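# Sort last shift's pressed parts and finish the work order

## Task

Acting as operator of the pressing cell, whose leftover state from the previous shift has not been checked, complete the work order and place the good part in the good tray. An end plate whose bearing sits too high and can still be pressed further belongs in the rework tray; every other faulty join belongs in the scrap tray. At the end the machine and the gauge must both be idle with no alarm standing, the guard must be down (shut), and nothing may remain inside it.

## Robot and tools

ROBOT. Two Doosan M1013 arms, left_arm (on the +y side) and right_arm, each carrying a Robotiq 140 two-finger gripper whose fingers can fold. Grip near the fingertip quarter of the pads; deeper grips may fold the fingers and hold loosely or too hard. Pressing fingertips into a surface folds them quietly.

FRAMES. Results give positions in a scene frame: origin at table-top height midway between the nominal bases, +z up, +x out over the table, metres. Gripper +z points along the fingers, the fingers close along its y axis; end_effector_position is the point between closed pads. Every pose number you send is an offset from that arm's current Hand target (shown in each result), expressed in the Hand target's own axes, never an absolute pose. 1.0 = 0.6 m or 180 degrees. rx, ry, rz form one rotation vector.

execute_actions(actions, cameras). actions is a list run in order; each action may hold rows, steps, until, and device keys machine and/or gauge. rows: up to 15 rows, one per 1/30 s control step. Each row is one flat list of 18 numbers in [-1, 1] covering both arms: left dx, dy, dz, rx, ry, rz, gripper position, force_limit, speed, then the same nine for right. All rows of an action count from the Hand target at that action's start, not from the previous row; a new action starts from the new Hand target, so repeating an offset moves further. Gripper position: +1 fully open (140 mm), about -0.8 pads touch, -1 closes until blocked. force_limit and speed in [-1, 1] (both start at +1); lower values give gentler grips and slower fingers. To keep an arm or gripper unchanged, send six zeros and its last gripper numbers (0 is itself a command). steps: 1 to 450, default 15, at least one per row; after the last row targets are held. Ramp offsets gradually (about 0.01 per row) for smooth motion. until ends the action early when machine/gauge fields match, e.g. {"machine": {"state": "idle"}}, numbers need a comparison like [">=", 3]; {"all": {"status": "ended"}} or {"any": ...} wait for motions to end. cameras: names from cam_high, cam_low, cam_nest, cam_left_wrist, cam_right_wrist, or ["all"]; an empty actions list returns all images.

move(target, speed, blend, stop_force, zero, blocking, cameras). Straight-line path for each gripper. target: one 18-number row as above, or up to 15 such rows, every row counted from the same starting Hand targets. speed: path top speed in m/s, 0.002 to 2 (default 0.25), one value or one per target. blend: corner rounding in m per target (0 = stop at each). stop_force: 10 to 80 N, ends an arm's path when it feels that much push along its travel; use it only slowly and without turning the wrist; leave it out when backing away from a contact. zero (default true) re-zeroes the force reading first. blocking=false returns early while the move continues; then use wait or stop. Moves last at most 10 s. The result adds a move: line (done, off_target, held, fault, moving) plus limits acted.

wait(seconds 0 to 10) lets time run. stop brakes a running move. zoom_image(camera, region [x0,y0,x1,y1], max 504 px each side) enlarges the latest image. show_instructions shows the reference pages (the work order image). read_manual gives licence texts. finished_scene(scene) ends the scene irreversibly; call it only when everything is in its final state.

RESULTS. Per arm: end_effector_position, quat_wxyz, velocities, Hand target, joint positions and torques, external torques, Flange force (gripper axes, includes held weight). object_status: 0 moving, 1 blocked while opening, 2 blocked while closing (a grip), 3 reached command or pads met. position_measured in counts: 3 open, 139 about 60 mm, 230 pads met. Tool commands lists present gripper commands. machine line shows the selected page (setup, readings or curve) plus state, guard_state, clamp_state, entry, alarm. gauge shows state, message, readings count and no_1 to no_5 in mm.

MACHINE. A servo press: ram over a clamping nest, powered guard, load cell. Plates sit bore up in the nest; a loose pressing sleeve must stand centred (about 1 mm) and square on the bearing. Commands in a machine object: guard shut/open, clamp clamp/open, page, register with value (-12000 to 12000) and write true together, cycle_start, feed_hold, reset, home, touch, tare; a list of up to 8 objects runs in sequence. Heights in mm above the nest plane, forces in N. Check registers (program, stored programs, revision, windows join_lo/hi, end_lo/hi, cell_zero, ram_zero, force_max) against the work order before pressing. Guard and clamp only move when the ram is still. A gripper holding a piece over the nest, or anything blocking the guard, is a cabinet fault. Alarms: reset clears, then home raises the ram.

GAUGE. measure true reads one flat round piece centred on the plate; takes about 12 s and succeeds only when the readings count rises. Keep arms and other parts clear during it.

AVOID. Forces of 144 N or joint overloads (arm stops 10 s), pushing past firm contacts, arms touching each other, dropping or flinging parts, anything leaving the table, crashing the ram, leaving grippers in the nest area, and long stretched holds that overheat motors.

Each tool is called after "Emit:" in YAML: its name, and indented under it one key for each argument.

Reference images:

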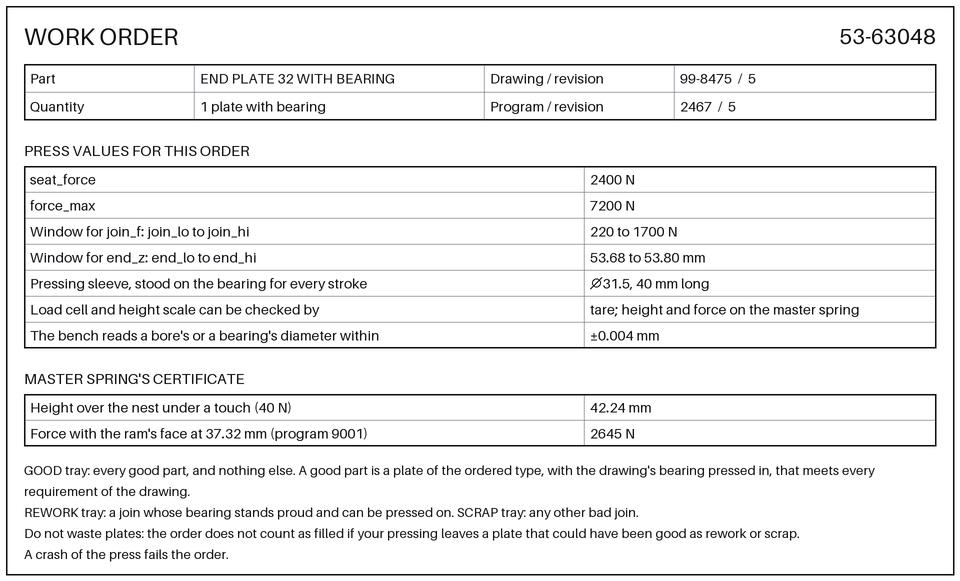

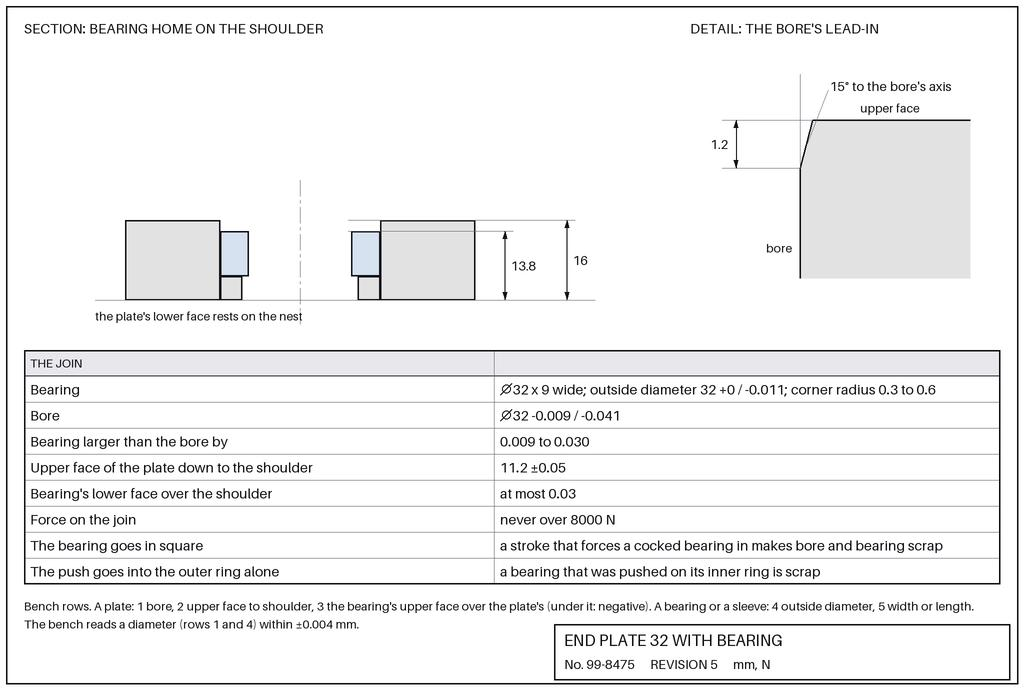

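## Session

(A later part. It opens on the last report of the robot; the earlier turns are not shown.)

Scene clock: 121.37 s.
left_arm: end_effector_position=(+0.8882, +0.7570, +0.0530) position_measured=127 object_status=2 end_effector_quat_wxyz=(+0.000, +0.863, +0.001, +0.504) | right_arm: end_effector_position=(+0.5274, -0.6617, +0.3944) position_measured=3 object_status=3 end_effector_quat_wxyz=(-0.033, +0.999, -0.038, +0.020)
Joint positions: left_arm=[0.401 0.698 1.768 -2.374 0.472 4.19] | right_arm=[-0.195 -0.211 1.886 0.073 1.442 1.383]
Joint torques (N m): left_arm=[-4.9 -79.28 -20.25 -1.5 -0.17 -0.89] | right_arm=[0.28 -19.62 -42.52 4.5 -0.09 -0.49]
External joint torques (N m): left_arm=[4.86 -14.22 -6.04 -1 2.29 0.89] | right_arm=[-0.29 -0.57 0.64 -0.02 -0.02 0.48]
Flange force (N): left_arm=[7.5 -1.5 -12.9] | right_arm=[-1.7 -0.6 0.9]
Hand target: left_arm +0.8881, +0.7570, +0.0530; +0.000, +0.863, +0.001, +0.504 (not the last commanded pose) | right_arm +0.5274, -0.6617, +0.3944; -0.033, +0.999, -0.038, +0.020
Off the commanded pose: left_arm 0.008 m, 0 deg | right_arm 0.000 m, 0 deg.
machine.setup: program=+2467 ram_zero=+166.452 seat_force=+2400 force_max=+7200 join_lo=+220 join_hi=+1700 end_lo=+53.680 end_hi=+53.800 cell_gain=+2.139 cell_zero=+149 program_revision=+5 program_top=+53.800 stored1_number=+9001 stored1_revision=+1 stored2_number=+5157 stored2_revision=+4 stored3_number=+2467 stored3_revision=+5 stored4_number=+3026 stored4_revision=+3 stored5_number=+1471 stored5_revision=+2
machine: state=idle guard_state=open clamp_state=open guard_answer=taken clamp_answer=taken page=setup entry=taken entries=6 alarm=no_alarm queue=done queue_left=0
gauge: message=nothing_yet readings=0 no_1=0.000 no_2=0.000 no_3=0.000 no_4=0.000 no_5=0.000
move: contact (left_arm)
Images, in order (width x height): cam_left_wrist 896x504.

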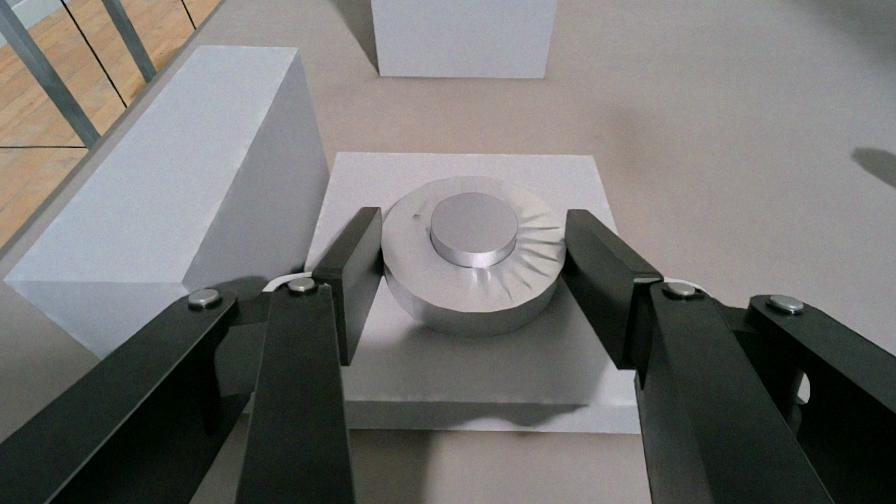

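Emit:
execute_actions:
  actions:
    - {"rows":[[0,0,0,0,0,0,0.25,0,-1,0,0,0,0,0,0,1,1,1]],"steps":50}

Emit:
move:
  target:
    - [0,0,-0.08,0,0,0,0.25,0,-1,0,0,0,0,0,0,1,1,1]
    - [0,0,-0.4,0,0,0,0.25,0,-1,0,0,0,0,0,0,1,1,1]
  speed: [0.08,0.25]
  blend: 0.01

Emit:
execute_actions:
  actions:
    - {"gauge":{"measure":true},"steps":420,"until":{"gauge":{"readings":["=",1]}}}
  cameras: ["cam_left_wrist","cam_high"]

Scene clock: 128.77 s.
left_arm: end_effector_position=(+0.8882, +0.7570, +0.0530) position_measured=98 object_status=3 end_effector_quat_wxyz=(+0.000, +0.863, +0.001, +0.504) | right_arm: end_effector_position=(+0.5274, -0.6617, +0.3944) position_measured=3 object_status=3 end_effector_quat_wxyz=(-0.033, +0.999, -0.038, +0.020)
Joint positions: left_arm=[0.401 0.698 1.768 -2.374 0.471 4.19] | right_arm=[-0.195 -0.211 1.886 0.073 1.442 1.383]
Joint torques (N m): left_arm=[-1.9 -93.15 -26.51 -2.34 2.48 -0.63] | right_arm=[0.51 -19.03 -42.48 4.49 -0.17 -0.51]
External joint torques (N m): left_arm=[1.88 -0.36 0.18 -0.17 -0.36 0.63] | right_arm=[-0.55 -1.27 0.41 0 0.05 0.5]
Flange force (N): left_arm=[-1.8 -0.3 -1.4] | right_arm=[-2.7 -0.1 0.2]
Hand target: left_arm +0.8881, +0.7570, +0.0530; +0.000, +0.863, +0.001, +0.504 | right_arm +0.5274, -0.6617, +0.3944; -0.033, +0.999, -0.038, +0.020
Off the commanded pose: left_arm 0.000 m, 0 deg | right_arm 0.000 m, 0 deg.
machine.setup: program=+2467 ram_zero=+166.452 seat_force=+2400 force_max=+7200 join_lo=+220 join_hi=+1700 end_lo=+53.680 end_hi=+53.800 cell_gain=+2.139 cell_zero=+149 program_revision=+5 program_top=+53.800 stored1_number=+9001 stored1_revision=+1 stored2_number=+5157 stored2_revision=+4 stored3_number=+2467 stored3_revision=+5 stored4_number=+3026 stored4_revision=+3 stored5_number=+1471 stored5_revision=+2
machine: state=idle guard_state=open clamp_state=open guard_answer=taken clamp_answer=taken page=setup entry=taken entries=6 alarm=no_alarm queue=done queue_left=0
gauge: message=nothing_yet readings=0 no_1=0.000 no_2=0.000 no_3=0.000 no_4=0.000 no_5=0.000

Scene clock: 130.63 s.
left_arm: end_effector_position=(+0.6791, +0.7569, +0.1708) position_measured=98 object_status=3 end_effector_quat_wxyz=(+0.000, +0.863, +0.001, +0.504) | right_arm: end_effector_position=(+0.5274, -0.6617, +0.3944) position_measured=3 object_status=3 end_effector_quat_wxyz=(-0.033, +0.999, -0.038, +0.020)
Joint positions: left_arm=[0.536 0.336 2.109 -2.14 0.525 4.042] | right_arm=[-0.195 -0.211 1.886 0.073 1.442 1.383]
Joint torques (N m): left_arm=[-1.98 -60.2 -26.58 -2.09 2.3 -0.57] | right_arm=[0.5 -19.35 -42.43 4.54 -0.13 -0.49]
External joint torques (N m): left_arm=[1.93 -0.67 0.33 -0.15 -0.4 0.57] | right_arm=[-0.51 -0.91 0.41 -0.05 0.01 0.48]
Flange force (N): left_arm=[-2.3 -0.6 -1.8] | right_arm=[-2.1 -0.1 0.4]
Hand target: left_arm +0.6791, +0.7569, +0.1708; +0.000, +0.863, +0.001, +0.504 | right_arm +0.5274, -0.6617, +0.3944; -0.033, +0.999, -0.038, +0.020
Off the commanded pose: left_arm 0.000 m, 0 deg | right_arm 0.000 m, 0 deg.
machine.setup: program=+2467 ram_zero=+166.452 seat_force=+2400 force_max=+7200 join_lo=+220 join_hi=+1700 end_lo=+53.680 end_hi=+53.800 cell_gain=+2.139 cell_zero=+149 program_revision=+5 program_top=+53.800 stored1_number=+9001 stored1_revision=+1 stored2_number=+5157 stored2_revision=+4 stored3_number=+2467 stored3_revision=+5 stored4_number=+3026 stored4_revision=+3 stored5_number=+1471 stored5_revision=+2
machine: state=idle guard_state=open clamp_state=open guard_answer=taken clamp_answer=taken page=setup entry=taken entries=6 alarm=no_alarm queue=done queue_left=0
gauge: message=nothing_yet readings=0 no_1=0.000 no_2=0.000 no_3=0.000 no_4=0.000 no_5=0.000
move: done

Scene clock: 144.83 s.
left_arm: end_effector_position=(+0.6791, +0.7569, +0.1708) position_measured=98 object_status=3 end_effector_quat_wxyz=(+0.000, +0.863, +0.001, +0.504) | right_arm: end_effector_position=(+0.5274, -0.6617, +0.3944) position_measured=3 object_status=3 end_effector_quat_wxyz=(-0.033, +0.999, -0.038, +0.020)
Joint positions: left_arm=[0.536 0.336 2.109 -2.14 0.525 4.042] | right_arm=[-0.195 -0.211 1.886 0.073 1.442 1.383]
Joint torques (N m): left_arm=[-1.91 -60.73 -26.64 -2.08 2.26 -0.63] | right_arm=[0.42 -19.35 -42.38 4.46 -0.14 -0.5]
External joint torques (N m): left_arm=[1.9 -0.21 0.18 -0.17 -0.35 0.62] | right_arm=[-0.41 -0.9 0.39 0.02 0.02 0.5]
Flange force (N): left_arm=[-2.7 -0.9 -0.8] | right_arm=[-2.0 -0.4 0.3]
Hand target: left_arm +0.6791, +0.7569, +0.1708; +0.000, +0.863, +0.001, +0.504 | right_arm +0.5274, -0.6617, +0.3944; -0.033, +0.999, -0.038, +0.020
Tool commands: left_gripper/position=+0.25 left_gripper/force_limit=+0.0 left_gripper/speed=-1.0 right_gripper/position=+1.0 right_gripper/force_limit=+1.0 right_gripper/speed=+1.0
Off the commanded pose: left_arm 0.000 m, 0 deg | right_arm 0.000 m, 0 deg.
machine.setup: program=+2467 ram_zero=+166.452 seat_force=+2400 force_max=+7200 join_lo=+220 join_hi=+1700 end_lo=+53.680 end_hi=+53.800 cell_gain=+2.139 cell_zero=+149 program_revision=+5 program_top=+53.800 stored1_number=+9001 stored1_revision=+1 stored2_number=+5157 stored2_revision=+4 stored3_number=+2467 stored3_revision=+5 stored4_number=+3026 stored4_revision=+3 stored5_number=+1471 stored5_revision=+2
machine: state=idle guard_state=open clamp_state=open guard_answer=taken clamp_answer=taken page=setup entry=taken entries=6 alarm=no_alarm queue=done queue_left=0
gauge: message=refused_needs_one_piece_alone_under_the_lens_flat_and_still readings=0 no_1=0.000 no_2=0.000 no_3=0.000 no_4=0.000 no_5=0.000
Images, in order (width x height): cam_high 504x504, cam_left_wrist 896x504.

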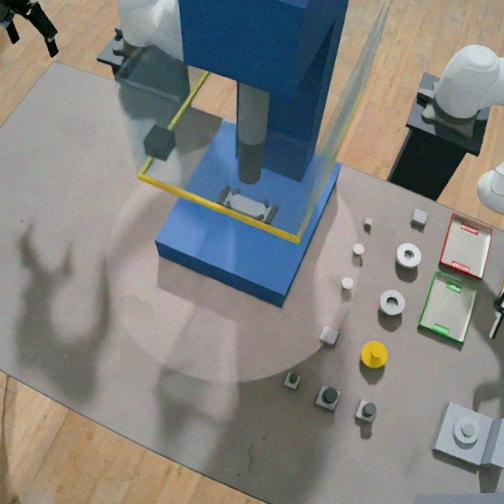

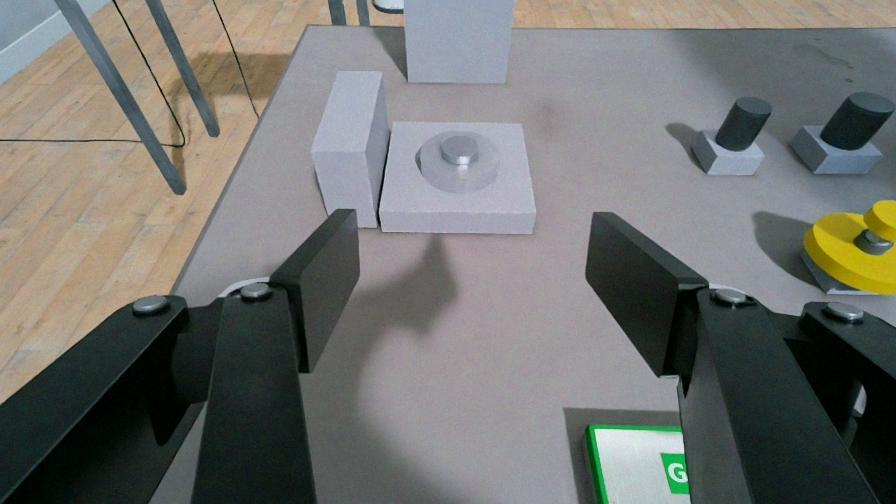

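Emit:
move:
  target:
    - [0.0276,0,0.2926,0,0,0,0,-0.4,-1,0,0,0,0,0,0,1,1,1]
    - [0.0276,0,0.3903,0,0,0,0,-0.4,-1,0,0,0,0,0,0,1,1,1]
  speed: [0.2,0.05]
  blend: 0
  cameras: ["cam_left_wrist"]

Scene clock: 161.83 s.
left_arm: end_effector_position=(+0.8912, +0.7571, +0.0703) position_measured=129 object_status=3 end_effector_quat_wxyz=(+0.000, +0.863, +0.001, +0.504) | right_arm: end_effector_position=(+0.5274, -0.6617, +0.3944) position_measured=3 object_status=3 end_effector_quat_wxyz=(-0.033, +0.999, -0.038, +0.020)
Joint positions: left_arm=[0.399 0.679 1.759 -2.337 0.451 4.147] | right_arm=[-0.195 -0.211 1.886 0.073 1.442 1.383]
Joint torques (N m): left_arm=[-1.98 -92.87 -27.81 -2.37 2.4 -0.66] | right_arm=[0.36 -19.19 -42.42 4.5 -0.15 -0.53]
External joint torques (N m): left_arm=[2 -0.07 0.54 -0.15 -0.33 0.66] | right_arm=[-0.37 -1.14 0.31 0 0.03 0.53]
Flange force (N): left_arm=[-2.7 -0.1 -1.6] | right_arm=[-2.3 -0.6 0.2]
Hand target: left_arm +0.8912, +0.7571, +0.0702; +0.000, +0.863, +0.001, +0.504 | right_arm +0.5274, -0.6617, +0.3944; -0.033, +0.999, -0.038, +0.020
Off the commanded pose: left_arm 0.000 m, 0 deg | right_arm 0.000 m, 0 deg.
machine.setup: program=+2467 ram_zero=+166.452 seat_force=+2400 force_max=+7200 join_lo=+220 join_hi=+1700 end_lo=+53.680 end_hi=+53.800 cell_gain=+2.139 cell_zero=+149 program_revision=+5 program_top=+53.800 stored1_number=+9001 stored1_revision=+1 stored2_number=+5157 stored2_revision=+4 stored3_number=+2467 stored3_revision=+5 stored4_number=+3026 stored4_revision=+3 stored5_number=+1471 stored5_revision=+2
machine: state=idle guard_state=open clamp_state=open guard_answer=taken clamp_answer=taken page=setup entry=taken entries=6 alarm=no_alarm queue=done queue_left=0
gauge: message=refused_needs_one_piece_alone_under_the_lens_flat_and_still readings=0 no_1=0.000 no_2=0.000 no_3=0.000 no_4=0.000 no_5=0.000
move: done
Images, in order (width x height): cam_left_wrist 896x504.

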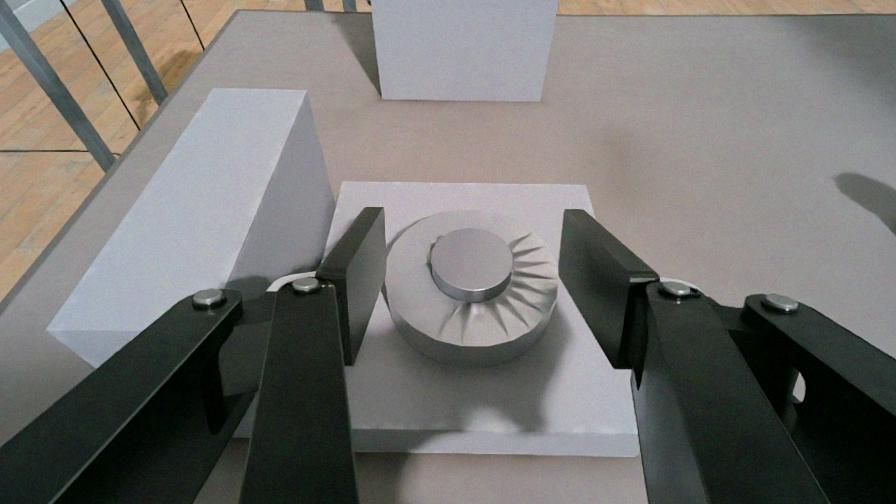

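Emit:
execute_actions:
  actions:
    - {"rows":[[0,0,0,0,0,0,-1,-0.4,-1,0,0,0,0,0,0,1,1,1]],"steps":75}
  cameras: ["cam_left_wrist"]

Scene clock: 168.90 s.
left_arm: end_effector_position=(+0.8912, +0.7571, +0.0702) position_measured=183 object_status=2 end_effector_quat_wxyz=(+0.000, +0.863, +0.001, +0.504) | right_arm: end_effector_position=(+0.5274, -0.6617, +0.3944) position_measured=3 object_status=3 end_effector_quat_wxyz=(-0.033, +0.999, -0.038, +0.020)
Joint positions: left_arm=[0.399 0.679 1.759 -2.337 0.451 4.147] | right_arm=[-0.195 -0.211 1.886 0.073 1.442 1.383]
Joint torques (N m): left_arm=[-2.4 -90.88 -27.26 -2.31 2.22 -0.64] | right_arm=[0.66 -19.28 -42.5 4.45 -0.2 -0.51]
External joint torques (N m): left_arm=[2.35 -1.95 0.08 -0.21 -0.15 0.64] | right_arm=[-0.63 -0.94 0.6 0.03 0.08 0.5]
Flange force (N): left_arm=[-1.4 -0.1 -3.8] | right_arm=[-2.5 0.1 0.5]
Hand target: left_arm +0.8912, +0.7571, +0.0702; +0.000, +0.863, +0.001, +0.504 | right_arm +0.5274, -0.6617, +0.3944; -0.033, +0.999, -0.038, +0.020
Off the commanded pose: left_arm 0.000 m, 0 deg | right_arm 0.000 m, 0 deg.
machine.setup: program=+2467 ram_zero=+166.452 seat_force=+2400 force_max=+7200 join_lo=+220 join_hi=+1700 end_lo=+53.680 end_hi=+53.800 cell_gain=+2.139 cell_zero=+149 program_revision=+5 program_top=+53.800 stored1_number=+9001 stored1_revision=+1 stored2_number=+5157 stored2_revision=+4 stored3_number=+2467 stored3_revision=+5 stored4_number=+3026 stored4_revision=+3 stored5_number=+1471 stored5_revision=+2
machine: state=idle guard_state=open clamp_state=open guard_answer=taken clamp_answer=taken page=setup entry=taken entries=6 alarm=no_alarm queue=done queue_left=0
gauge: message=refused_needs_one_piece_alone_under_the_lens_flat_and_still readings=0 no_1=0.000 no_2=0.000 no_3=0.000 no_4=0.000 no_5=0.000
Images, in order (width x height): cam_left_wrist 896x504.

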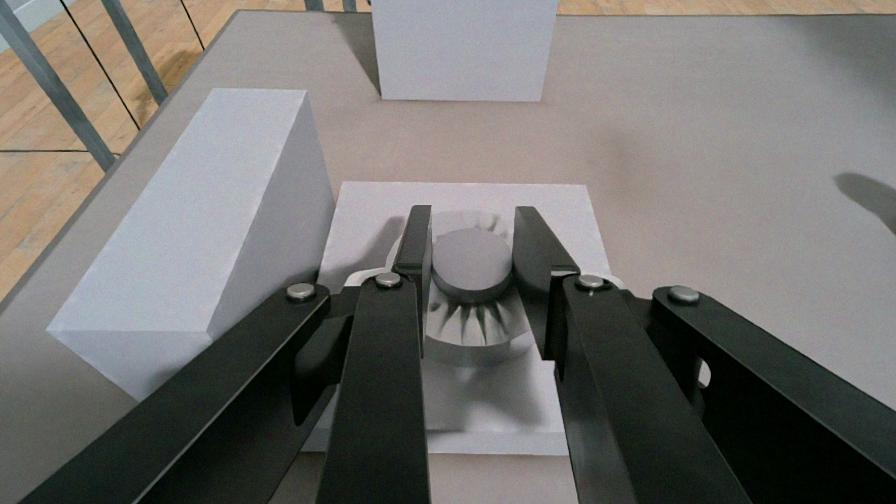

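Emit:
move:
  target: [0.036,0,-0.0205,0,0,0,-1,-0.4,-1,0,0,0,0,0,0,1,1,1]
  speed: 0.02
  cameras: ["cam_left_wrist"]

Scene clock: 172.17 s.
left_arm: end_effector_position=(+0.8911, +0.7570, +0.0951) position_measured=183 object_status=2 end_effector_quat_wxyz=(+0.000, +0.863, +0.001, +0.504) | right_arm: end_effector_position=(+0.5274, -0.6617, +0.3944) position_measured=3 object_status=3 end_effector_quat_wxyz=(-0.033, +0.999, -0.038, +0.020)
Joint positions: left_arm=[0.399 0.649 1.755 -2.281 0.427 4.086] | right_arm=[-0.195 -0.211 1.886 0.073 1.442 1.383]
Joint torques (N m): left_arm=[-1.94 -91.58 -28.6 -2.44 2.42 -0.5] | right_arm=[-0.01 -19.26 -42.57 4.47 -0.14 -0.51]
External joint torques (N m): left_arm=[1.89 0.13 0.24 -0.07 -0.43 0.5] | right_arm=[0.01 -1.02 0.55 0.02 0.03 0.51]
Flange force (N): left_arm=[-1.9 -0.8 -0.8] | right_arm=[-2.3 -1.4 0.6]
Hand target: left_arm +0.8911, +0.7571, +0.0951; +0.000, +0.863, +0.001, +0.504 | right_arm +0.5274, -0.6617, +0.3944; -0.033, +0.999, -0.038, +0.020
Off the commanded pose: left_arm 0.000 m, 0 deg | right_arm 0.000 m, 0 deg.
machine.setup: program=+2467 ram_zero=+166.452 seat_force=+2400 force_max=+7200 join_lo=+220 join_hi=+1700 end_lo=+53.680 end_hi=+53.800 cell_gain=+2.139 cell_zero=+149 program_revision=+5 program_top=+53.800 stored1_number=+9001 stored1_revision=+1 stored2_number=+5157 stored2_revision=+4 stored3_number=+2467 stored3_revision=+5 stored4_number=+3026 stored4_revision=+3 stored5_number=+1471 stored5_revision=+2
machine: state=idle guard_state=open clamp_state=open guard_answer=taken clamp_answer=taken page=setup entry=taken entries=6 alarm=no_alarm queue=done queue_left=0
gauge: message=refused_needs_one_piece_alone_under_the_lens_flat_and_still readings=0 no_1=0.000 no_2=0.000 no_3=0.000 no_4=0.000 no_5=0.000
move: done
Images, in order (width x height): cam_left_wrist 896x504.

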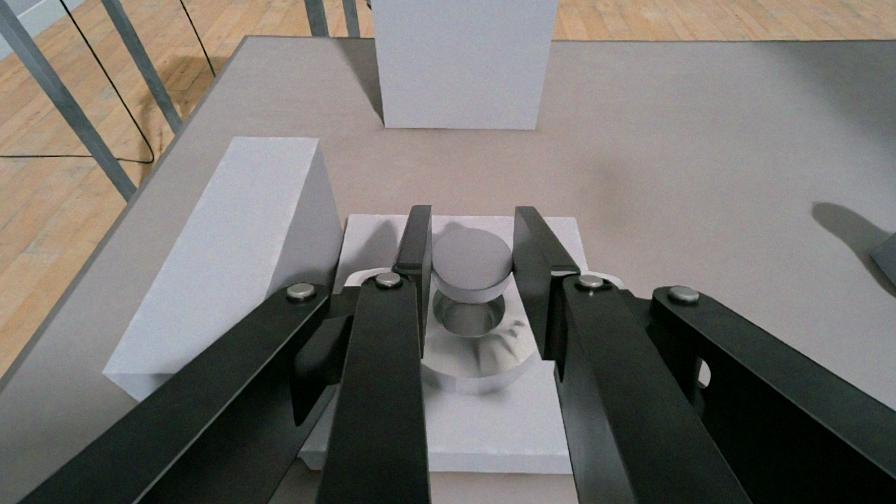

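Emit:
move:
  target: [0,0,-0.4,0,0,0,-1,-0.4,-1,0,0,0,0,0,0,1,1,1]
  speed: 0.2

Emit:
execute_actions:
  actions:
    - {"gauge":{"measure":true},"steps":420,"until":{"gauge":{"readings":["=",1]}}}
  cameras: ["cam_left_wrist"]

Scene clock: 176.40 s.
left_arm: end_effector_position=(+0.6821, +0.7569, +0.2130) position_measured=183 object_status=2 end_effector_quat_wxyz=(+0.000, +0.863, +0.001, +0.504) | right_arm: end_effector_position=(+0.5274, -0.6617, +0.3944) position_measured=3 object_status=3 end_effector_quat_wxyz=(-0.033, +0.999, -0.038, +0.020)
Joint positions: left_arm=[0.534 0.281 2.08 -2.008 0.482 3.89] | right_arm=[-0.195 -0.211 1.886 0.073 1.442 1.383]
Joint torques (N m): left_arm=[-1.99 -57.11 -29.26 -2.06 2.14 -0.68] | right_arm=[0.54 -19.2 -42.37 4.46 -0.13 -0.47]
External joint torques (N m): left_arm=[1.96 -1.1 0.09 -0.06 -0.46 0.68] | right_arm=[-0.58 -1.1 0.27 0.03 0.01 0.47]
Flange force (N): left_arm=[-2.4 -0.5 -2.0] | right_arm=[-2.3 0.1 0.1]
Hand target: left_arm +0.6821, +0.7569, +0.2130; +0.000, +0.863, +0.001, +0.504 | right_arm +0.5274, -0.6617, +0.3944; -0.033, +0.999, -0.038, +0.020
Off the commanded pose: left_arm 0.000 m, 0 deg | right_arm 0.000 m, 0 deg.
machine.setup: program=+2467 ram_zero=+166.452 seat_force=+2400 force_max=+7200 join_lo=+220 join_hi=+1700 end_lo=+53.680 end_hi=+53.800 cell_gain=+2.139 cell_zero=+149 program_revision=+5 program_top=+53.800 stored1_number=+9001 stored1_revision=+1 stored2_number=+5157 stored2_revision=+4 stored3_number=+2467 stored3_revision=+5 stored4_number=+3026 stored4_revision=+3 stored5_number=+1471 stored5_revision=+2
machine: state=idle guard_state=open clamp_state=open guard_answer=taken clamp_answer=taken page=setup entry=taken entries=6 alarm=no_alarm queue=done queue_left=0
gauge: message=refused_needs_one_piece_alone_under_the_lens_flat_and_still readings=0 no_1=0.000 no_2=0.000 no_3=0.000 no_4=0.000 no_5=0.000
move: done

Scene clock: 188.60 s.
left_arm: end_effector_position=(+0.6821, +0.7569, +0.2130) position_measured=183 object_status=2 end_effector_quat_wxyz=(+0.000, +0.863, +0.001, +0.504) | right_arm: end_effector_position=(+0.5274, -0.6617, +0.3944) position_measured=3 object_status=3 end_effector_quat_wxyz=(-0.033, +0.999, -0.038, +0.020)
Joint positions: left_arm=[0.534 0.281 2.08 -2.008 0.482 3.89] | right_arm=[-0.195 -0.211 1.886 0.073 1.442 1.383]
Joint torques (N m): left_arm=[-2.13 -58.09 -29.27 -1.97 2.1 -0.62] | right_arm=[0.43 -19.58 -42.42 4.48 -0.08 -0.5]
External joint torques (N m): left_arm=[2.09 0.05 0.39 -0.14 -0.43 0.62] | right_arm=[-0.43 -0.74 0.28 0.02 -0.04 0.5]
Flange force (N): left_arm=[-3.6 -1.2 -0.6] | right_arm=[-1.6 -0.3 0.3]
Hand target: left_arm +0.6821, +0.7569, +0.2130; +0.000, +0.863, +0.001, +0.504 | right_arm +0.5274, -0.6617, +0.3944; -0.033, +0.999, -0.038, +0.020
Tool commands: left_gripper/position=-1.0 left_gripper/force_limit=-0.4 left_gripper/speed=-1.0 right_gripper/position=+1.0 right_gripper/force_limit=+1.0 right_gripper/speed=+1.0
Off the commanded pose: left_arm 0.000 m, 0 deg | right_arm 0.000 m, 0 deg.
machine.setup: program=+2467 ram_zero=+166.452 seat_force=+2400 force_max=+7200 join_lo=+220 join_hi=+1700 end_lo=+53.680 end_hi=+53.800 cell_gain=+2.139 cell_zero=+149 program_revision=+5 program_top=+53.800 stored1_number=+9001 stored1_revision=+1 stored2_number=+5157 stored2_revision=+4 stored3_number=+2467 stored3_revision=+5 stored4_number=+3026 stored4_revision=+3 stored5_number=+1471 stored5_revision=+2
machine: state=idle guard_state=open clamp_state=open guard_answer=taken clamp_answer=taken page=setup entry=taken entries=6 alarm=no_alarm queue=done queue_left=0
gauge: message=measure_taken readings=1 no_1=31.974 no_2=11.204 no_3=0.000 no_4=0.000 no_5=0.000
Images, in order (width x height): cam_left_wrist 896x504.

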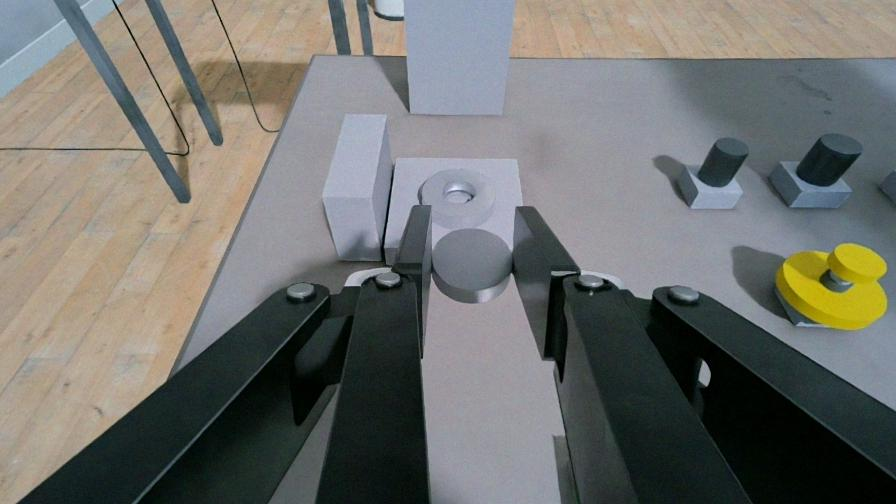

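Emit:
move:
  target: [-0.229,0,0.164,0,0,0,-1,-0.4,-1,0,0,0,0,0,0,1,1,1]
  speed: 0.12

Emit:
move:
  target: [-0.0334,0,0.0189,0,0,0,-1,-0.4,-1,0,0,0,0,0,0,1,1,1]
  speed: 0.01
  stop_force: 10
  cameras: ["cam_left_wrist"]

Scene clock: 198.77 s.
left_arm: end_effector_position=(+0.7003, +0.7568, +0.0450) position_measured=183 object_status=2 end_effector_quat_wxyz=(+0.000, +0.863, +0.001, +0.504) | right_arm: end_effector_position=(+0.5274, -0.6617, +0.3944) position_measured=3 object_status=3 end_effector_quat_wxyz=(-0.033, +0.999, -0.038, +0.020)
Joint positions: left_arm=[0.518 0.553 2.114 -2.416 0.662 4.355] | right_arm=[-0.195 -0.211 1.886 0.073 1.442 1.383]
Joint torques (N m): left_arm=[-2.04 -73.49 -19.46 -1.95 2.74 -0.66] | right_arm=[0.74 -19.4 -42.23 4.5 -0.12 -0.51]
External joint torques (N m): left_arm=[2.03 -0.27 0.66 -0.05 -0.45 0.66] | right_arm=[-0.71 -0.97 0.09 0 -0.01 0.51]
Flange force (N): left_arm=[-1.7 -1.2 -2.3] | right_arm=[-1.8 0.3 -0.2]
Hand target: left_arm +0.7003, +0.7568, +0.0450; +0.000, +0.863, +0.001, +0.504 | right_arm +0.5274, -0.6617, +0.3944; -0.033, +0.999, -0.038, +0.020
Off the commanded pose: left_arm 0.000 m, 0 deg | right_arm 0.000 m, 0 deg.
machine.setup: program=+2467 ram_zero=+166.452 seat_force=+2400 force_max=+7200 join_lo=+220 join_hi=+1700 end_lo=+53.680 end_hi=+53.800 cell_gain=+2.139 cell_zero=+149 program_revision=+5 program_top=+53.800 stored1_number=+9001 stored1_revision=+1 stored2_number=+5157 stored2_revision=+4 stored3_number=+2467 stored3_revision=+5 stored4_number=+3026 stored4_revision=+3 stored5_number=+1471 stored5_revision=+2
machine: state=idle guard_state=open clamp_state=open guard_answer=taken clamp_answer=taken page=setup entry=taken entries=6 alarm=no_alarm queue=done queue_left=0
gauge: message=measure_taken readings=1 no_1=31.974 no_2=11.204 no_3=0.000 no_4=0.000 no_5=0.000
move: done

Scene clock: 200.87 s.
left_arm: end_effector_position=(+0.7004, +0.7567, +0.0301) position_measured=183 object_status=2 end_effector_quat_wxyz=(+0.000, +0.863, +0.001, +0.505) | right_arm: end_effector_position=(+0.5274, -0.6617, +0.3944) position_measured=3 object_status=3 end_effector_quat_wxyz=(-0.033, +0.999, -0.038, +0.020)
Joint positions: left_arm=[0.518 0.578 2.115 -2.438 0.683 4.384] | right_arm=[-0.195 -0.211 1.886 0.073 1.442 1.383]
Joint torques (N m): left_arm=[-4.06 -61.73 -13.67 -0.78 -1.13 -0.61] | right_arm=[0.58 -19.64 -42.5 4.47 -0.16 -0.5]
External joint torques (N m): left_arm=[4.05 -13.38 -4.36 -1.16 3.46 0.61] | right_arm=[-0.6 -0.57 0.55 0.01 0.05 0.49]
Flange force (N): left_arm=[9.4 -1.1 -15.3] | right_arm=[-1.8 0.1 0.6]
Hand target: left_arm +0.7004, +0.7568, +0.0300; +0.000, +0.863, +0.001, +0.505 (not the last commanded pose) | right_arm +0.5274, -0.6617, +0.3944; -0.033, +0.999, -0.038, +0.020
Off the commanded pose: left_arm 0.008 m, 0 deg | right_arm 0.000 m, 0 deg.
machine.setup: program=+2467 ram_zero=+166.452 seat_force=+2400 force_max=+7200 join_lo=+220 join_hi=+1700 end_lo=+53.680 end_hi=+53.800 cell_gain=+2.139 cell_zero=+149 program_revision=+5 program_top=+53.800 stored1_number=+9001 stored1_revision=+1 stored2_number=+5157 stored2_revision=+4 stored3_number=+2467 stored3_revision=+5 stored4_number=+3026 stored4_revision=+3 stored5_number=+1471 stored5_revision=+2
machine: state=idle guard_state=open clamp_state=open guard_answer=taken clamp_answer=taken page=setup entry=taken entries=6 alarm=no_alarm queue=done queue_left=0
gauge: message=measure_taken readings=1 no_1=31.974 no_2=11.204 no_3=0.000 no_4=0.000 no_5=0.000
move: contact (left_arm)
Images, in order (width x height): cam_left_wrist 896x504.

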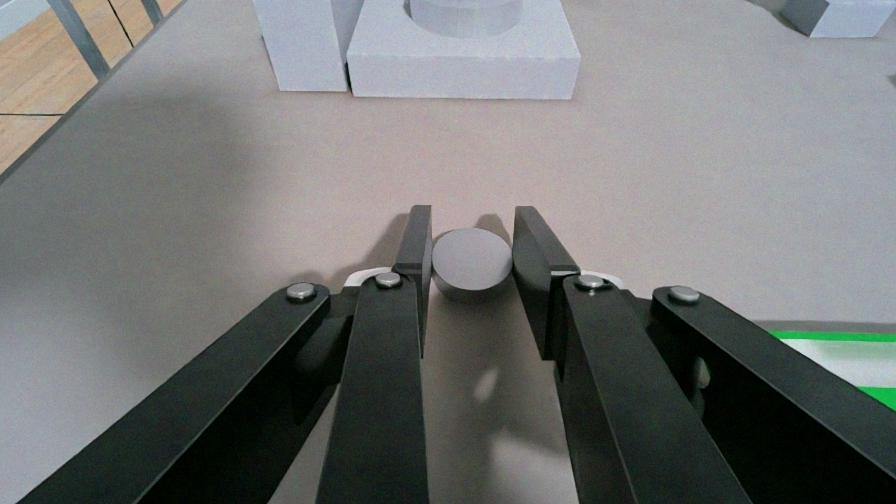

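Emit:
execute_actions:
  actions:
    - {"rows":[[0,0,0,0,0,0,0.25,-0.4,-1,0,0,0,0,0,0,1,1,1]],"steps":60}

Emit:
move:
  target:
    - [0.189,0,-0.107,0,0,0,0.25,0,-1,0,0,0,0,0,0,1,1,1]
    - [0.1874,0,0.15,0,0,0,0.25,0,-1,0,0,0,0,0,0,1,1,1]
    - [0.1874,0,0.2537,0,0,0,0.25,0,-1,0,0,0,0,0,0,1,1,1]
  speed: [0.15,0.2,0.06]
  blend: 0.01

Emit:
execute_actions:
  actions:
    - {"rows":[[0,0,0,0,0,0,-1,0,-1,0,0,0,0,0,0,1,1,1]],"steps":60}
  cameras: ["cam_left_wrist"]

Scene clock: 210.23 s.
left_arm: end_effector_position=(+0.7004, +0.7568, +0.0300) position_measured=98 object_status=3 end_effector_quat_wxyz=(+0.000, +0.863, +0.001, +0.505) | right_arm: end_effector_position=(+0.5274, -0.6617, +0.3944) position_measured=3 object_status=3 end_effector_quat_wxyz=(-0.033, +0.999, -0.038, +0.020)
Joint positions: left_arm=[0.518 0.578 2.115 -2.438 0.683 4.384] | right_arm=[-0.195 -0.211 1.886 0.073 1.442 1.383]
Joint torques (N m): left_arm=[-1.99 -74.6 -18.49 -1.75 2.67 -0.63] | right_arm=[0.41 -19.5 -42.53 4.5 -0.16 -0.47]
External joint torques (N m): left_arm=[1.94 -0.39 0.72 -0.16 -0.36 0.63] | right_arm=[-0.44 -0.82 0.41 0 0.03 0.47]
Flange force (N): left_arm=[-1.7 -0.8 -2.5] | right_arm=[-1.9 -0.2 0.3]
Hand target: left_arm +0.7004, +0.7568, +0.0300; +0.000, +0.863, +0.001, +0.505 | right_arm +0.5274, -0.6617, +0.3944; -0.033, +0.999, -0.038, +0.020
Off the commanded pose: left_arm 0.000 m, 0 deg | right_arm 0.000 m, 0 deg.
machine.setup: program=+2467 ram_zero=+166.452 seat_force=+2400 force_max=+7200 join_lo=+220 join_hi=+1700 end_lo=+53.680 end_hi=+53.800 cell_gain=+2.139 cell_zero=+149 program_revision=+5 program_top=+53.800 stored1_number=+9001 stored1_revision=+1 stored2_number=+5157 stored2_revision=+4 stored3_number=+2467 stored3_revision=+5 stored4_number=+3026 stored4_revision=+3 stored5_number=+1471 stored5_revision=+2
machine: state=idle guard_state=open clamp_state=open guard_answer=taken clamp_answer=taken page=setup entry=taken entries=6 alarm=no_alarm queue=done queue_left=0
gauge: message=measure_taken readings=1 no_1=31.974 no_2=11.204 no_3=0.000 no_4=0.000 no_5=0.000

Scene clock: 213.27 s.
left_arm: end_effector_position=(+0.8882, +0.7570, +0.0533) position_measured=98 object_status=3 end_effector_quat_wxyz=(+0.000, +0.863, +0.001, +0.505) | right_arm: end_effector_position=(+0.5274, -0.6617, +0.3944) position_measured=3 object_status=3 end_effector_quat_wxyz=(-0.033, +0.999, -0.038, +0.020)
Joint positions: left_arm=[0.401 0.698 1.768 -2.374 0.472 4.19] | right_arm=[-0.195 -0.211 1.886 0.073 1.442 1.383]
Joint torques (N m): left_arm=[-2.07 -93.41 -26.25 -2.35 2.47 -0.61] | right_arm=[0.52 -19.7 -42.46 4.48 -0.18 -0.52]
External joint torques (N m): left_arm=[2.01 0.07 0.06 -0.13 -0.37 0.61] | right_arm=[-0.56 -0.58 0.39 0.01 0.06 0.52]
Flange force (N): left_arm=[-1.8 -0.8 -0.6] | right_arm=[-1.6 0.0 0.3]
Hand target: left_arm +0.8882, +0.7570, +0.0533; +0.000, +0.863, +0.001, +0.505 | right_arm +0.5274, -0.6617, +0.3944; -0.033, +0.999, -0.038, +0.020
Off the commanded pose: left_arm 0.000 m, 0 deg | right_arm 0.000 m, 0 deg.
machine.setup: program=+2467 ram_zero=+166.452 seat_force=+2400 force_max=+7200 join_lo=+220 join_hi=+1700 end_lo=+53.680 end_hi=+53.800 cell_gain=+2.139 cell_zero=+149 program_revision=+5 program_top=+53.800 stored1_number=+9001 stored1_revision=+1 stored2_number=+5157 stored2_revision=+4 stored3_number=+2467 stored3_revision=+5 stored4_number=+3026 stored4_revision=+3 stored5_number=+1471 stored5_revision=+2
machine: state=idle guard_state=open clamp_state=open guard_answer=taken clamp_answer=taken page=setup entry=taken entries=6 alarm=no_alarm queue=done queue_left=0
gauge: message=measure_taken readings=1 no_1=31.974 no_2=11.204 no_3=0.000 no_4=0.000 no_5=0.000
move: done

Scene clock: 215.47 s.
left_arm: end_effector_position=(+0.8882, +0.7570, +0.0533) position_measured=127 object_status=2 end_effector_quat_wxyz=(+0.000, +0.863, +0.001, +0.505) | right_arm: end_effector_position=(+0.5274, -0.6617, +0.3944) position_measured=3 object_status=3 end_effector_quat_wxyz=(-0.033, +0.999, -0.038, +0.020)
Joint positions: left_arm=[0.401 0.698 1.768 -2.374 0.472 4.19] | right_arm=[-0.195 -0.211 1.886 0.073 1.442 1.383]
Joint torques (N m): left_arm=[-2.91 -85.62 -24.29 -2.03 0.94 -0.62] | right_arm=[0.42 -19.78 -42.57 4.53 -0.15 -0.49]
External joint torques (N m): left_arm=[2.91 -7.92 -2.09 -0.48 1.18 0.61] | right_arm=[-0.47 -0.54 0.42 -0.03 0.02 0.48]
Flange force (N): left_arm=[2.7 0.1 -9.4] | right_arm=[-1.5 -0.1 0.4]
Hand target: left_arm +0.8882, +0.7570, +0.0533; +0.000, +0.863, +0.001, +0.505 | right_arm +0.5274, -0.6617, +0.3944; -0.033, +0.999, -0.038, +0.020
Off the commanded pose: left_arm 0.000 m, 0 deg | right_arm 0.000 m, 0 deg.
machine.setup: program=+2467 ram_zero=+166.452 seat_force=+2400 force_max=+7200 join_lo=+220 join_hi=+1700 end_lo=+53.680 end_hi=+53.800 cell_gain=+2.139 cell_zero=+149 program_revision=+5 program_top=+53.800 stored1_number=+9001 stored1_revision=+1 stored2_number=+5157 stored2_revision=+4 stored3_number=+2467 stored3_revision=+5 stored4_number=+3026 stored4_revision=+3 stored5_number=+1471 stored5_revision=+2
machine: state=idle guard_state=open clamp_state=open guard_answer=taken clamp_answer=taken page=setup entry=taken entries=6 alarm=no_alarm queue=done queue_left=0
gauge: message=measure_taken readings=1 no_1=31.974 no_2=11.204 no_3=0.000 no_4=0.000 no_5=0.000
Images, in order (width x height): cam_left_wrist 896x504.

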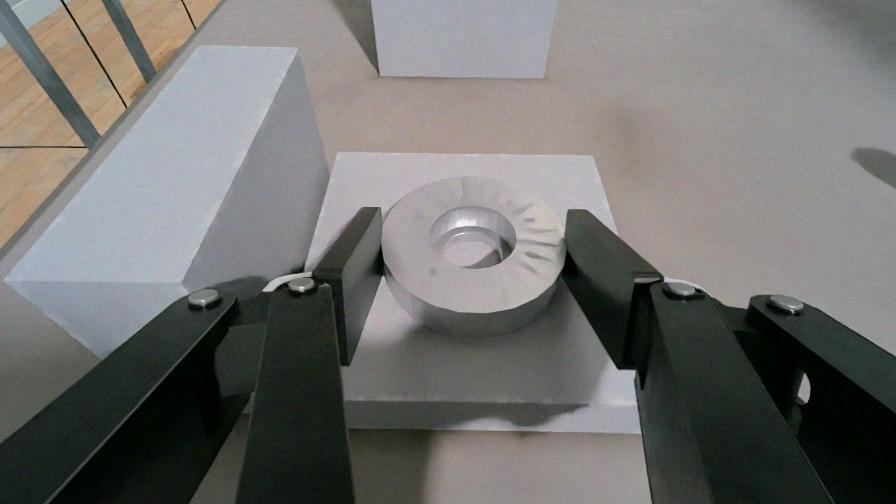

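Emit:
move:
  target:
    - [0.0726,0,-0.0411,0,0,0,-1,0,-1,0,0,0,0,0,0,1,1,1]
    - [-0.071,0.228,-0.234,0,0,0,-1,0,-1,0,0,0,0,0,0,1,1,1]
  speed: [0.06,0.18]
  blend: 0.01

Emit:
move:
  target: [-0.0944,0,0.0534,0,0,0,-1,0,-1,0,0,0,0,0,0,1,1,1]
  speed: 0.012
  stop_force: 10
  cameras: ["cam_left_wrist"]

Scene clock: 223.23 s.
left_arm: end_effector_position=(+0.7451, +0.6201, +0.0852) position_measured=127 object_status=2 end_effector_quat_wxyz=(+0.000, +0.863, +0.001, +0.505) | right_arm: end_effector_position=(+0.5274, -0.6617, +0.3944) position_measured=3 object_status=3 end_effector_quat_wxyz=(-0.033, +0.999, -0.038, +0.020)
Joint positions: left_arm=[0.267 0.472 2.137 -2.74 0.55 4.481] | right_arm=[-0.195 -0.211 1.886 0.073 1.442 1.383]
Joint torques (N m): left_arm=[-1.94 -70.6 -23.57 -2.2 3.19 -0.64] | right_arm=[0.53 -19.31 -42.45 4.51 -0.16 -0.51]
External joint torques (N m): left_arm=[1.92 0.72 1.24 -0.12 -0.81 0.64] | right_arm=[-0.56 -0.95 0.4 -0.02 0.04 0.51]
Flange force (N): left_arm=[-1.9 -1.3 -1.1] | right_arm=[-2.2 -0.1 0.3]
Hand target: left_arm +0.7451, +0.6201, +0.0852; +0.000, +0.863, +0.001, +0.505 | right_arm +0.5274, -0.6617, +0.3944; -0.033, +0.999, -0.038, +0.020
Off the commanded pose: left_arm 0.000 m, 0 deg | right_arm 0.000 m, 0 deg.
machine.setup: program=+2467 ram_zero=+166.452 seat_force=+2400 force_max=+7200 join_lo=+220 join_hi=+1700 end_lo=+53.680 end_hi=+53.800 cell_gain=+2.139 cell_zero=+149 program_revision=+5 program_top=+53.800 stored1_number=+9001 stored1_revision=+1 stored2_number=+5157 stored2_revision=+4 stored3_number=+2467 stored3_revision=+5 stored4_number=+3026 stored4_revision=+3 stored5_number=+1471 stored5_revision=+2
machine: state=idle guard_state=open clamp_state=open guard_answer=taken clamp_answer=taken page=setup entry=taken entries=6 alarm=no_alarm queue=done queue_left=0
gauge: message=measure_taken readings=1 no_1=31.974 no_2=11.204 no_3=0.000 no_4=0.000 no_5=0.000
move: done

Scene clock: 229.10 s.
left_arm: end_effector_position=(+0.7453, +0.6200, +0.0276) position_measured=127 object_status=2 end_effector_quat_wxyz=(+0.000, +0.863, +0.001, +0.505) | right_arm: end_effector_position=(+0.5274, -0.6617, +0.3944) position_measured=3 object_status=3 end_effector_quat_wxyz=(-0.033, +0.999, -0.038, +0.020)
Joint positions: left_arm=[0.267 0.57 2.145 -2.797 0.649 4.55] | right_arm=[-0.195 -0.211 1.886 0.073 1.442 1.383]
Joint torques (N m): left_arm=[-1.66 -58.01 -10.55 -1.34 -2.84 -0.65] | right_arm=[0.58 -19.26 -42.48 4.46 -0.14 -0.51]
External joint torques (N m): left_arm=[1.62 -16.8 -7.78 -0.57 5.24 0.65] | right_arm=[-0.57 -1.12 0.34 0.05 0.02 0.51]
Flange force (N): left_arm=[14.9 -0.6 -13.9] | right_arm=[-2.4 -0.1 0.2]
Hand target: left_arm +0.7453, +0.6200, +0.0276; +0.000, +0.863, +0.001, +0.505 (not the last commanded pose) | right_arm +0.5274, -0.6617, +0.3944; -0.033, +0.999, -0.038, +0.020
Off the commanded pose: left_arm 0.007 m, 0 deg | right_arm 0.000 m, 0 deg.
machine.setup: program=+2467 ram_zero=+166.452 seat_force=+2400 force_max=+7200 join_lo=+220 join_hi=+1700 end_lo=+53.680 end_hi=+53.800 cell_gain=+2.139 cell_zero=+149 program_revision=+5 program_top=+53.800 stored1_number=+9001 stored1_revision=+1 stored2_number=+5157 stored2_revision=+4 stored3_number=+2467 stored3_revision=+5 stored4_number=+3026 stored4_revision=+3 stored5_number=+1471 stored5_revision=+2
machine: state=idle guard_state=open clamp_state=open guard_answer=taken clamp_answer=taken page=setup entry=taken entries=6 alarm=no_alarm queue=done queue_left=0
gauge: message=measure_taken readings=1 no_1=31.974 no_2=11.204 no_3=0.000 no_4=0.000 no_5=0.000
move: contact (left_arm)
Images, in order (width x height): cam_left_wrist 896x504.

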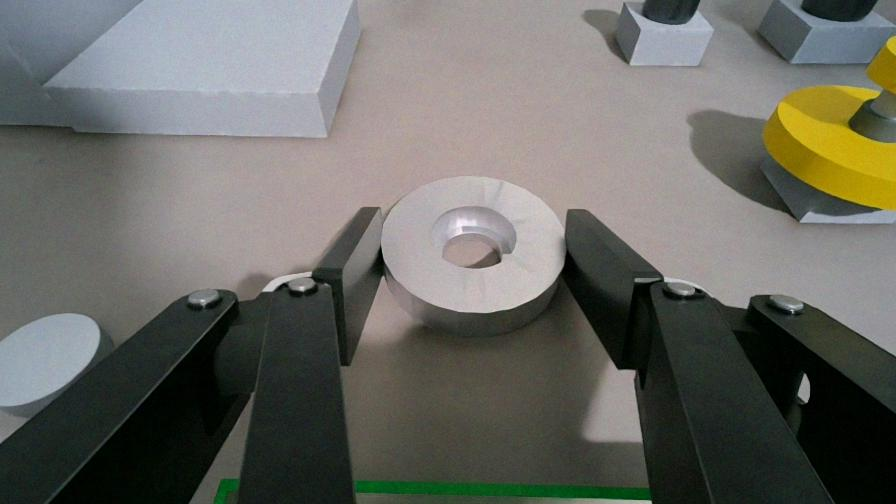

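Emit:
execute_actions:
  actions:
    - {"rows":[[0,0,0,0,0,0,0.25,0,-1,0,0,0,0,0,0,1,1,1]],"steps":50}

Emit:
move:
  target:
    - [0,0,-0.2,0,0,0,0.25,0,-1,0,0,0,0,0,0,1,1,1]
    - [0.06,0,-0.22,0,0,0,0.25,0,-1,0,0,0,0,0,0,1,1,1]
    - [-0.0324,-0.228,-0.2345,0,0,0,0.25,0,-1,0,0,0,0,0,0,1,1,1]
  speed: [0.12,0.15,0.2]
  blend: 0.01

Scene clock: 234.97 s.
left_arm: end_effector_position=(+0.7453, +0.6200, +0.0276) position_measured=98 object_status=3 end_effector_quat_wxyz=(+0.000, +0.863, +0.001, +0.505) | right_arm: end_effector_position=(+0.5274, -0.6617, +0.3944) position_measured=3 object_status=3 end_effector_quat_wxyz=(-0.033, +0.999, -0.038, +0.020)
Joint positions: left_arm=[0.267 0.57 2.145 -2.797 0.649 4.55] | right_arm=[-0.195 -0.211 1.886 0.073 1.442 1.383]
Joint torques (N m): left_arm=[-1.9 -74.66 -18.95 -1.74 2.8 -0.61] | right_arm=[0.31 -19.47 -42.44 4.46 -0.12 -0.53]
External joint torques (N m): left_arm=[1.85 -0.17 0.55 -0.16 -0.4 0.61] | right_arm=[-0.31 -0.77 0.49 0.02 0 0.52]
Flange force (N): left_arm=[-0.6 -1.7 -1.6] | right_arm=[-1.9 -0.6 0.6]
Hand target: left_arm +0.7453, +0.6200, +0.0276; +0.000, +0.863, +0.001, +0.505 | right_arm +0.5274, -0.6617, +0.3944; -0.033, +0.999, -0.038, +0.020
Off the commanded pose: left_arm 0.000 m, 0 deg | right_arm 0.000 m, 0 deg.
machine.setup: program=+2467 ram_zero=+166.452 seat_force=+2400 force_max=+7200 join_lo=+220 join_hi=+1700 end_lo=+53.680 end_hi=+53.800 cell_gain=+2.139 cell_zero=+149 program_revision=+5 program_top=+53.800 stored1_number=+9001 stored1_revision=+1 stored2_number=+5157 stored2_revision=+4 stored3_number=+2467 stored3_revision=+5 stored4_number=+3026 stored4_revision=+3 stored5_number=+1471 stored5_revision=+2
machine: state=idle guard_state=open clamp_state=open guard_answer=taken clamp_answer=taken page=setup entry=taken entries=6 alarm=no_alarm queue=done queue_left=0
gauge: message=measure_taken readings=1 no_1=31.974 no_2=11.204 no_3=0.000 no_4=0.000 no_5=0.000

Scene clock: 237.40 s.
left_arm: end_effector_position=(+0.6130, +0.7567, +0.0795) position_measured=98 object_status=3 end_effector_quat_wxyz=(+0.000, +0.863, +0.001, +0.505) | right_arm: end_effector_position=(+0.5274, -0.6617, +0.3944) position_measured=3 object_status=3 end_effector_quat_wxyz=(-0.033, +0.999, -0.038, +0.020)
Joint positions: left_arm=[0.599 0.428 2.248 -2.319 0.695 4.324] | right_arm=[-0.195 -0.211 1.886 0.073 1.442 1.383]
Joint torques (N m): left_arm=[-2.19 -61.33 -18.72 -1.62 2.65 -0.7] | right_arm=[0.44 -19.2 -42.46 4.53 -0.14 -0.49]
External joint torques (N m): left_arm=[2.16 -0.13 0.68 -0.29 -0.4 0.7] | right_arm=[-0.46 -1.22 0.21 -0.02 0.02 0.49]
Flange force (N): left_arm=[-2.9 -0.9 -2.0] | right_arm=[-2.3 -0.3 0.0]
Hand target: left_arm +0.6130, +0.7567, +0.0795; +0.000, +0.863, +0.001, +0.505 | right_arm +0.5274, -0.6617, +0.3944; -0.033, +0.999, -0.038, +0.020
Off the commanded pose: left_arm 0.000 m, 0 deg | right_arm 0.000 m, 0 deg.
machine.setup: program=+2467 ram_zero=+166.452 seat_force=+2400 force_max=+7200 join_lo=+220 join_hi=+1700 end_lo=+53.680 end_hi=+53.800 cell_gain=+2.139 cell_zero=+149 program_revision=+5 program_top=+53.800 stored1_number=+9001 stored1_revision=+1 stored2_number=+5157 stored2_revision=+4 stored3_number=+2467 stored3_revision=+5 stored4_number=+3026 stored4_revision=+3 stored5_number=+1471 stored5_revision=+2
machine: state=idle guard_state=open clamp_state=open guard_answer=taken clamp_answer=taken page=setup entry=taken entries=6 alarm=no_alarm queue=done queue_left=0
gauge: message=measure_taken readings=1 no_1=31.974 no_2=11.204 no_3=0.000 no_4=0.000 no_5=0.000
move: done

Emit:
move:
  target: [0,0,0.1672,0,0,0,0.25,-0.4,-1,0,0,0,0,0,0,1,1,1]
  speed: 0.1

Emit:
execute_actions:
  actions:
    - {"rows":[[0,0,0,0,0,0,-1,-0.4,-1,0,0,0,0,0,0,1,1,1]],"steps":90}
  cameras: ["cam_left_wrist"]

Scene clock: 240.57 s.
left_arm: end_effector_position=(+0.7004, +0.7568, +0.0304) position_measured=98 object_status=3 end_effector_quat_wxyz=(+0.000, +0.863, +0.001, +0.505) | right_arm: end_effector_position=(+0.5274, -0.6617, +0.3944) position_measured=3 object_status=3 end_effector_quat_wxyz=(-0.033, +0.999, -0.038, +0.020)
Joint positions: left_arm=[0.518 0.578 2.115 -2.438 0.683 4.383] | right_arm=[-0.195 -0.211 1.886 0.073 1.442 1.383]
Joint torques (N m): left_arm=[-1.76 -75.24 -18.53 -1.76 2.69 -0.62] | right_arm=[0.62 -19.08 -42.31 4.49 -0.11 -0.48]
External joint torques (N m): left_arm=[1.77 0.09 0.42 -0.18 -0.37 0.62] | right_arm=[-0.66 -1.14 0.35 -0.01 -0.01 0.48]
Flange force (N): left_arm=[-1.9 -1.0 -1.2] | right_arm=[-2.5 0.2 0.2]
Hand target: left_arm +0.7004, +0.7568, +0.0303; +0.000, +0.863, +0.001, +0.505 | right_arm +0.5274, -0.6617, +0.3944; -0.033, +0.999, -0.038, +0.020
Off the commanded pose: left_arm 0.000 m, 0 deg | right_arm 0.000 m, 0 deg.
machine.setup: program=+2467 ram_zero=+166.452 seat_force=+2400 force_max=+7200 join_lo=+220 join_hi=+1700 end_lo=+53.680 end_hi=+53.800 cell_gain=+2.139 cell_zero=+149 program_revision=+5 program_top=+53.800 stored1_number=+9001 stored1_revision=+1 stored2_number=+5157 stored2_revision=+4 stored3_number=+2467 stored3_revision=+5 stored4_number=+3026 stored4_revision=+3 stored5_number=+1471 stored5_revision=+2
machine: state=idle guard_state=open clamp_state=open guard_answer=taken clamp_answer=taken page=setup entry=taken entries=6 alarm=no_alarm queue=done queue_left=0
gauge: message=measure_taken readings=1 no_1=31.974 no_2=11.204 no_3=0.000 no_4=0.000 no_5=0.000
move: done

Scene clock: 243.77 s.
left_arm: end_effector_position=(+0.7004, +0.7568, +0.0303) position_measured=183 object_status=2 end_effector_quat_wxyz=(+0.000, +0.863, +0.001, +0.505) | right_arm: end_effector_position=(+0.5274, -0.6617, +0.3944) position_measured=3 object_status=3 end_effector_quat_wxyz=(-0.033, +0.999, -0.038, +0.020)
Joint positions: left_arm=[0.518 0.578 2.115 -2.438 0.683 4.383] | right_arm=[-0.195 -0.211 1.886 0.073 1.442 1.383]
Joint torques (N m): left_arm=[-2.17 -73.19 -17.89 -1.69 2.2 -0.61] | right_arm=[0.67 -19.53 -42.43 4.48 -0.09 -0.48]
External joint torques (N m): left_arm=[2.17 -1.87 -0.22 -0.26 0.13 0.61] | right_arm=[-0.73 -0.82 0.25 0.03 -0.03 0.48]
Flange force (N): left_arm=[-0.1 -1.2 -3.5] | right_arm=[-1.8 0.4 0.2]
Hand target: left_arm +0.7004, +0.7568, +0.0303; +0.000, +0.863, +0.001, +0.505 | right_arm +0.5274, -0.6617, +0.3944; -0.033, +0.999, -0.038, +0.020
Off the commanded pose: left_arm 0.000 m, 0 deg | right_arm 0.000 m, 0 deg.
machine.setup: program=+2467 ram_zero=+166.452 seat_force=+2400 force_max=+7200 join_lo=+220 join_hi=+1700 end_lo=+53.680 end_hi=+53.800 cell_gain=+2.139 cell_zero=+149 program_revision=+5 program_top=+53.800 stored1_number=+9001 stored1_revision=+1 stored2_number=+5157 stored2_revision=+4 stored3_number=+2467 stored3_revision=+5 stored4_number=+3026 stored4_revision=+3 stored5_number=+1471 stored5_revision=+2
machine: state=idle guard_state=open clamp_state=open guard_answer=taken clamp_answer=taken page=setup entry=taken entries=6 alarm=no_alarm queue=done queue_left=0
gauge: message=measure_taken readings=1 no_1=31.974 no_2=11.204 no_3=0.000 no_4=0.000 no_5=0.000
Images, in order (width x height): cam_left_wrist 896x504.

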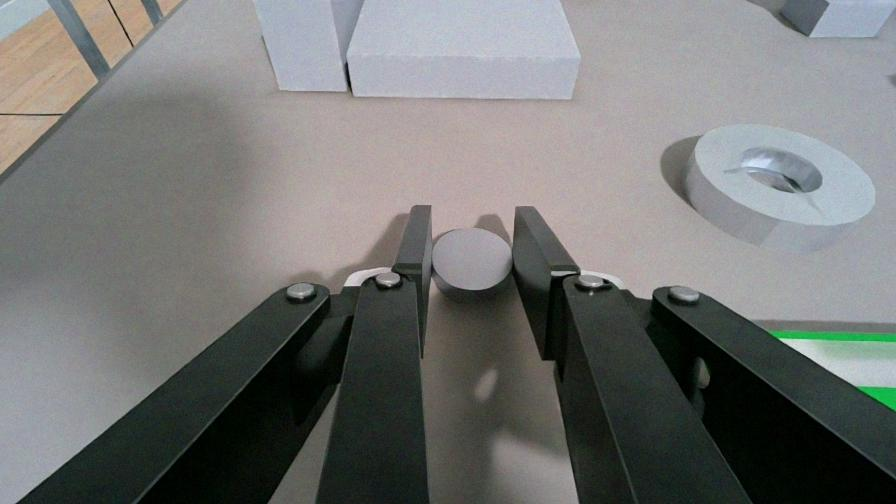

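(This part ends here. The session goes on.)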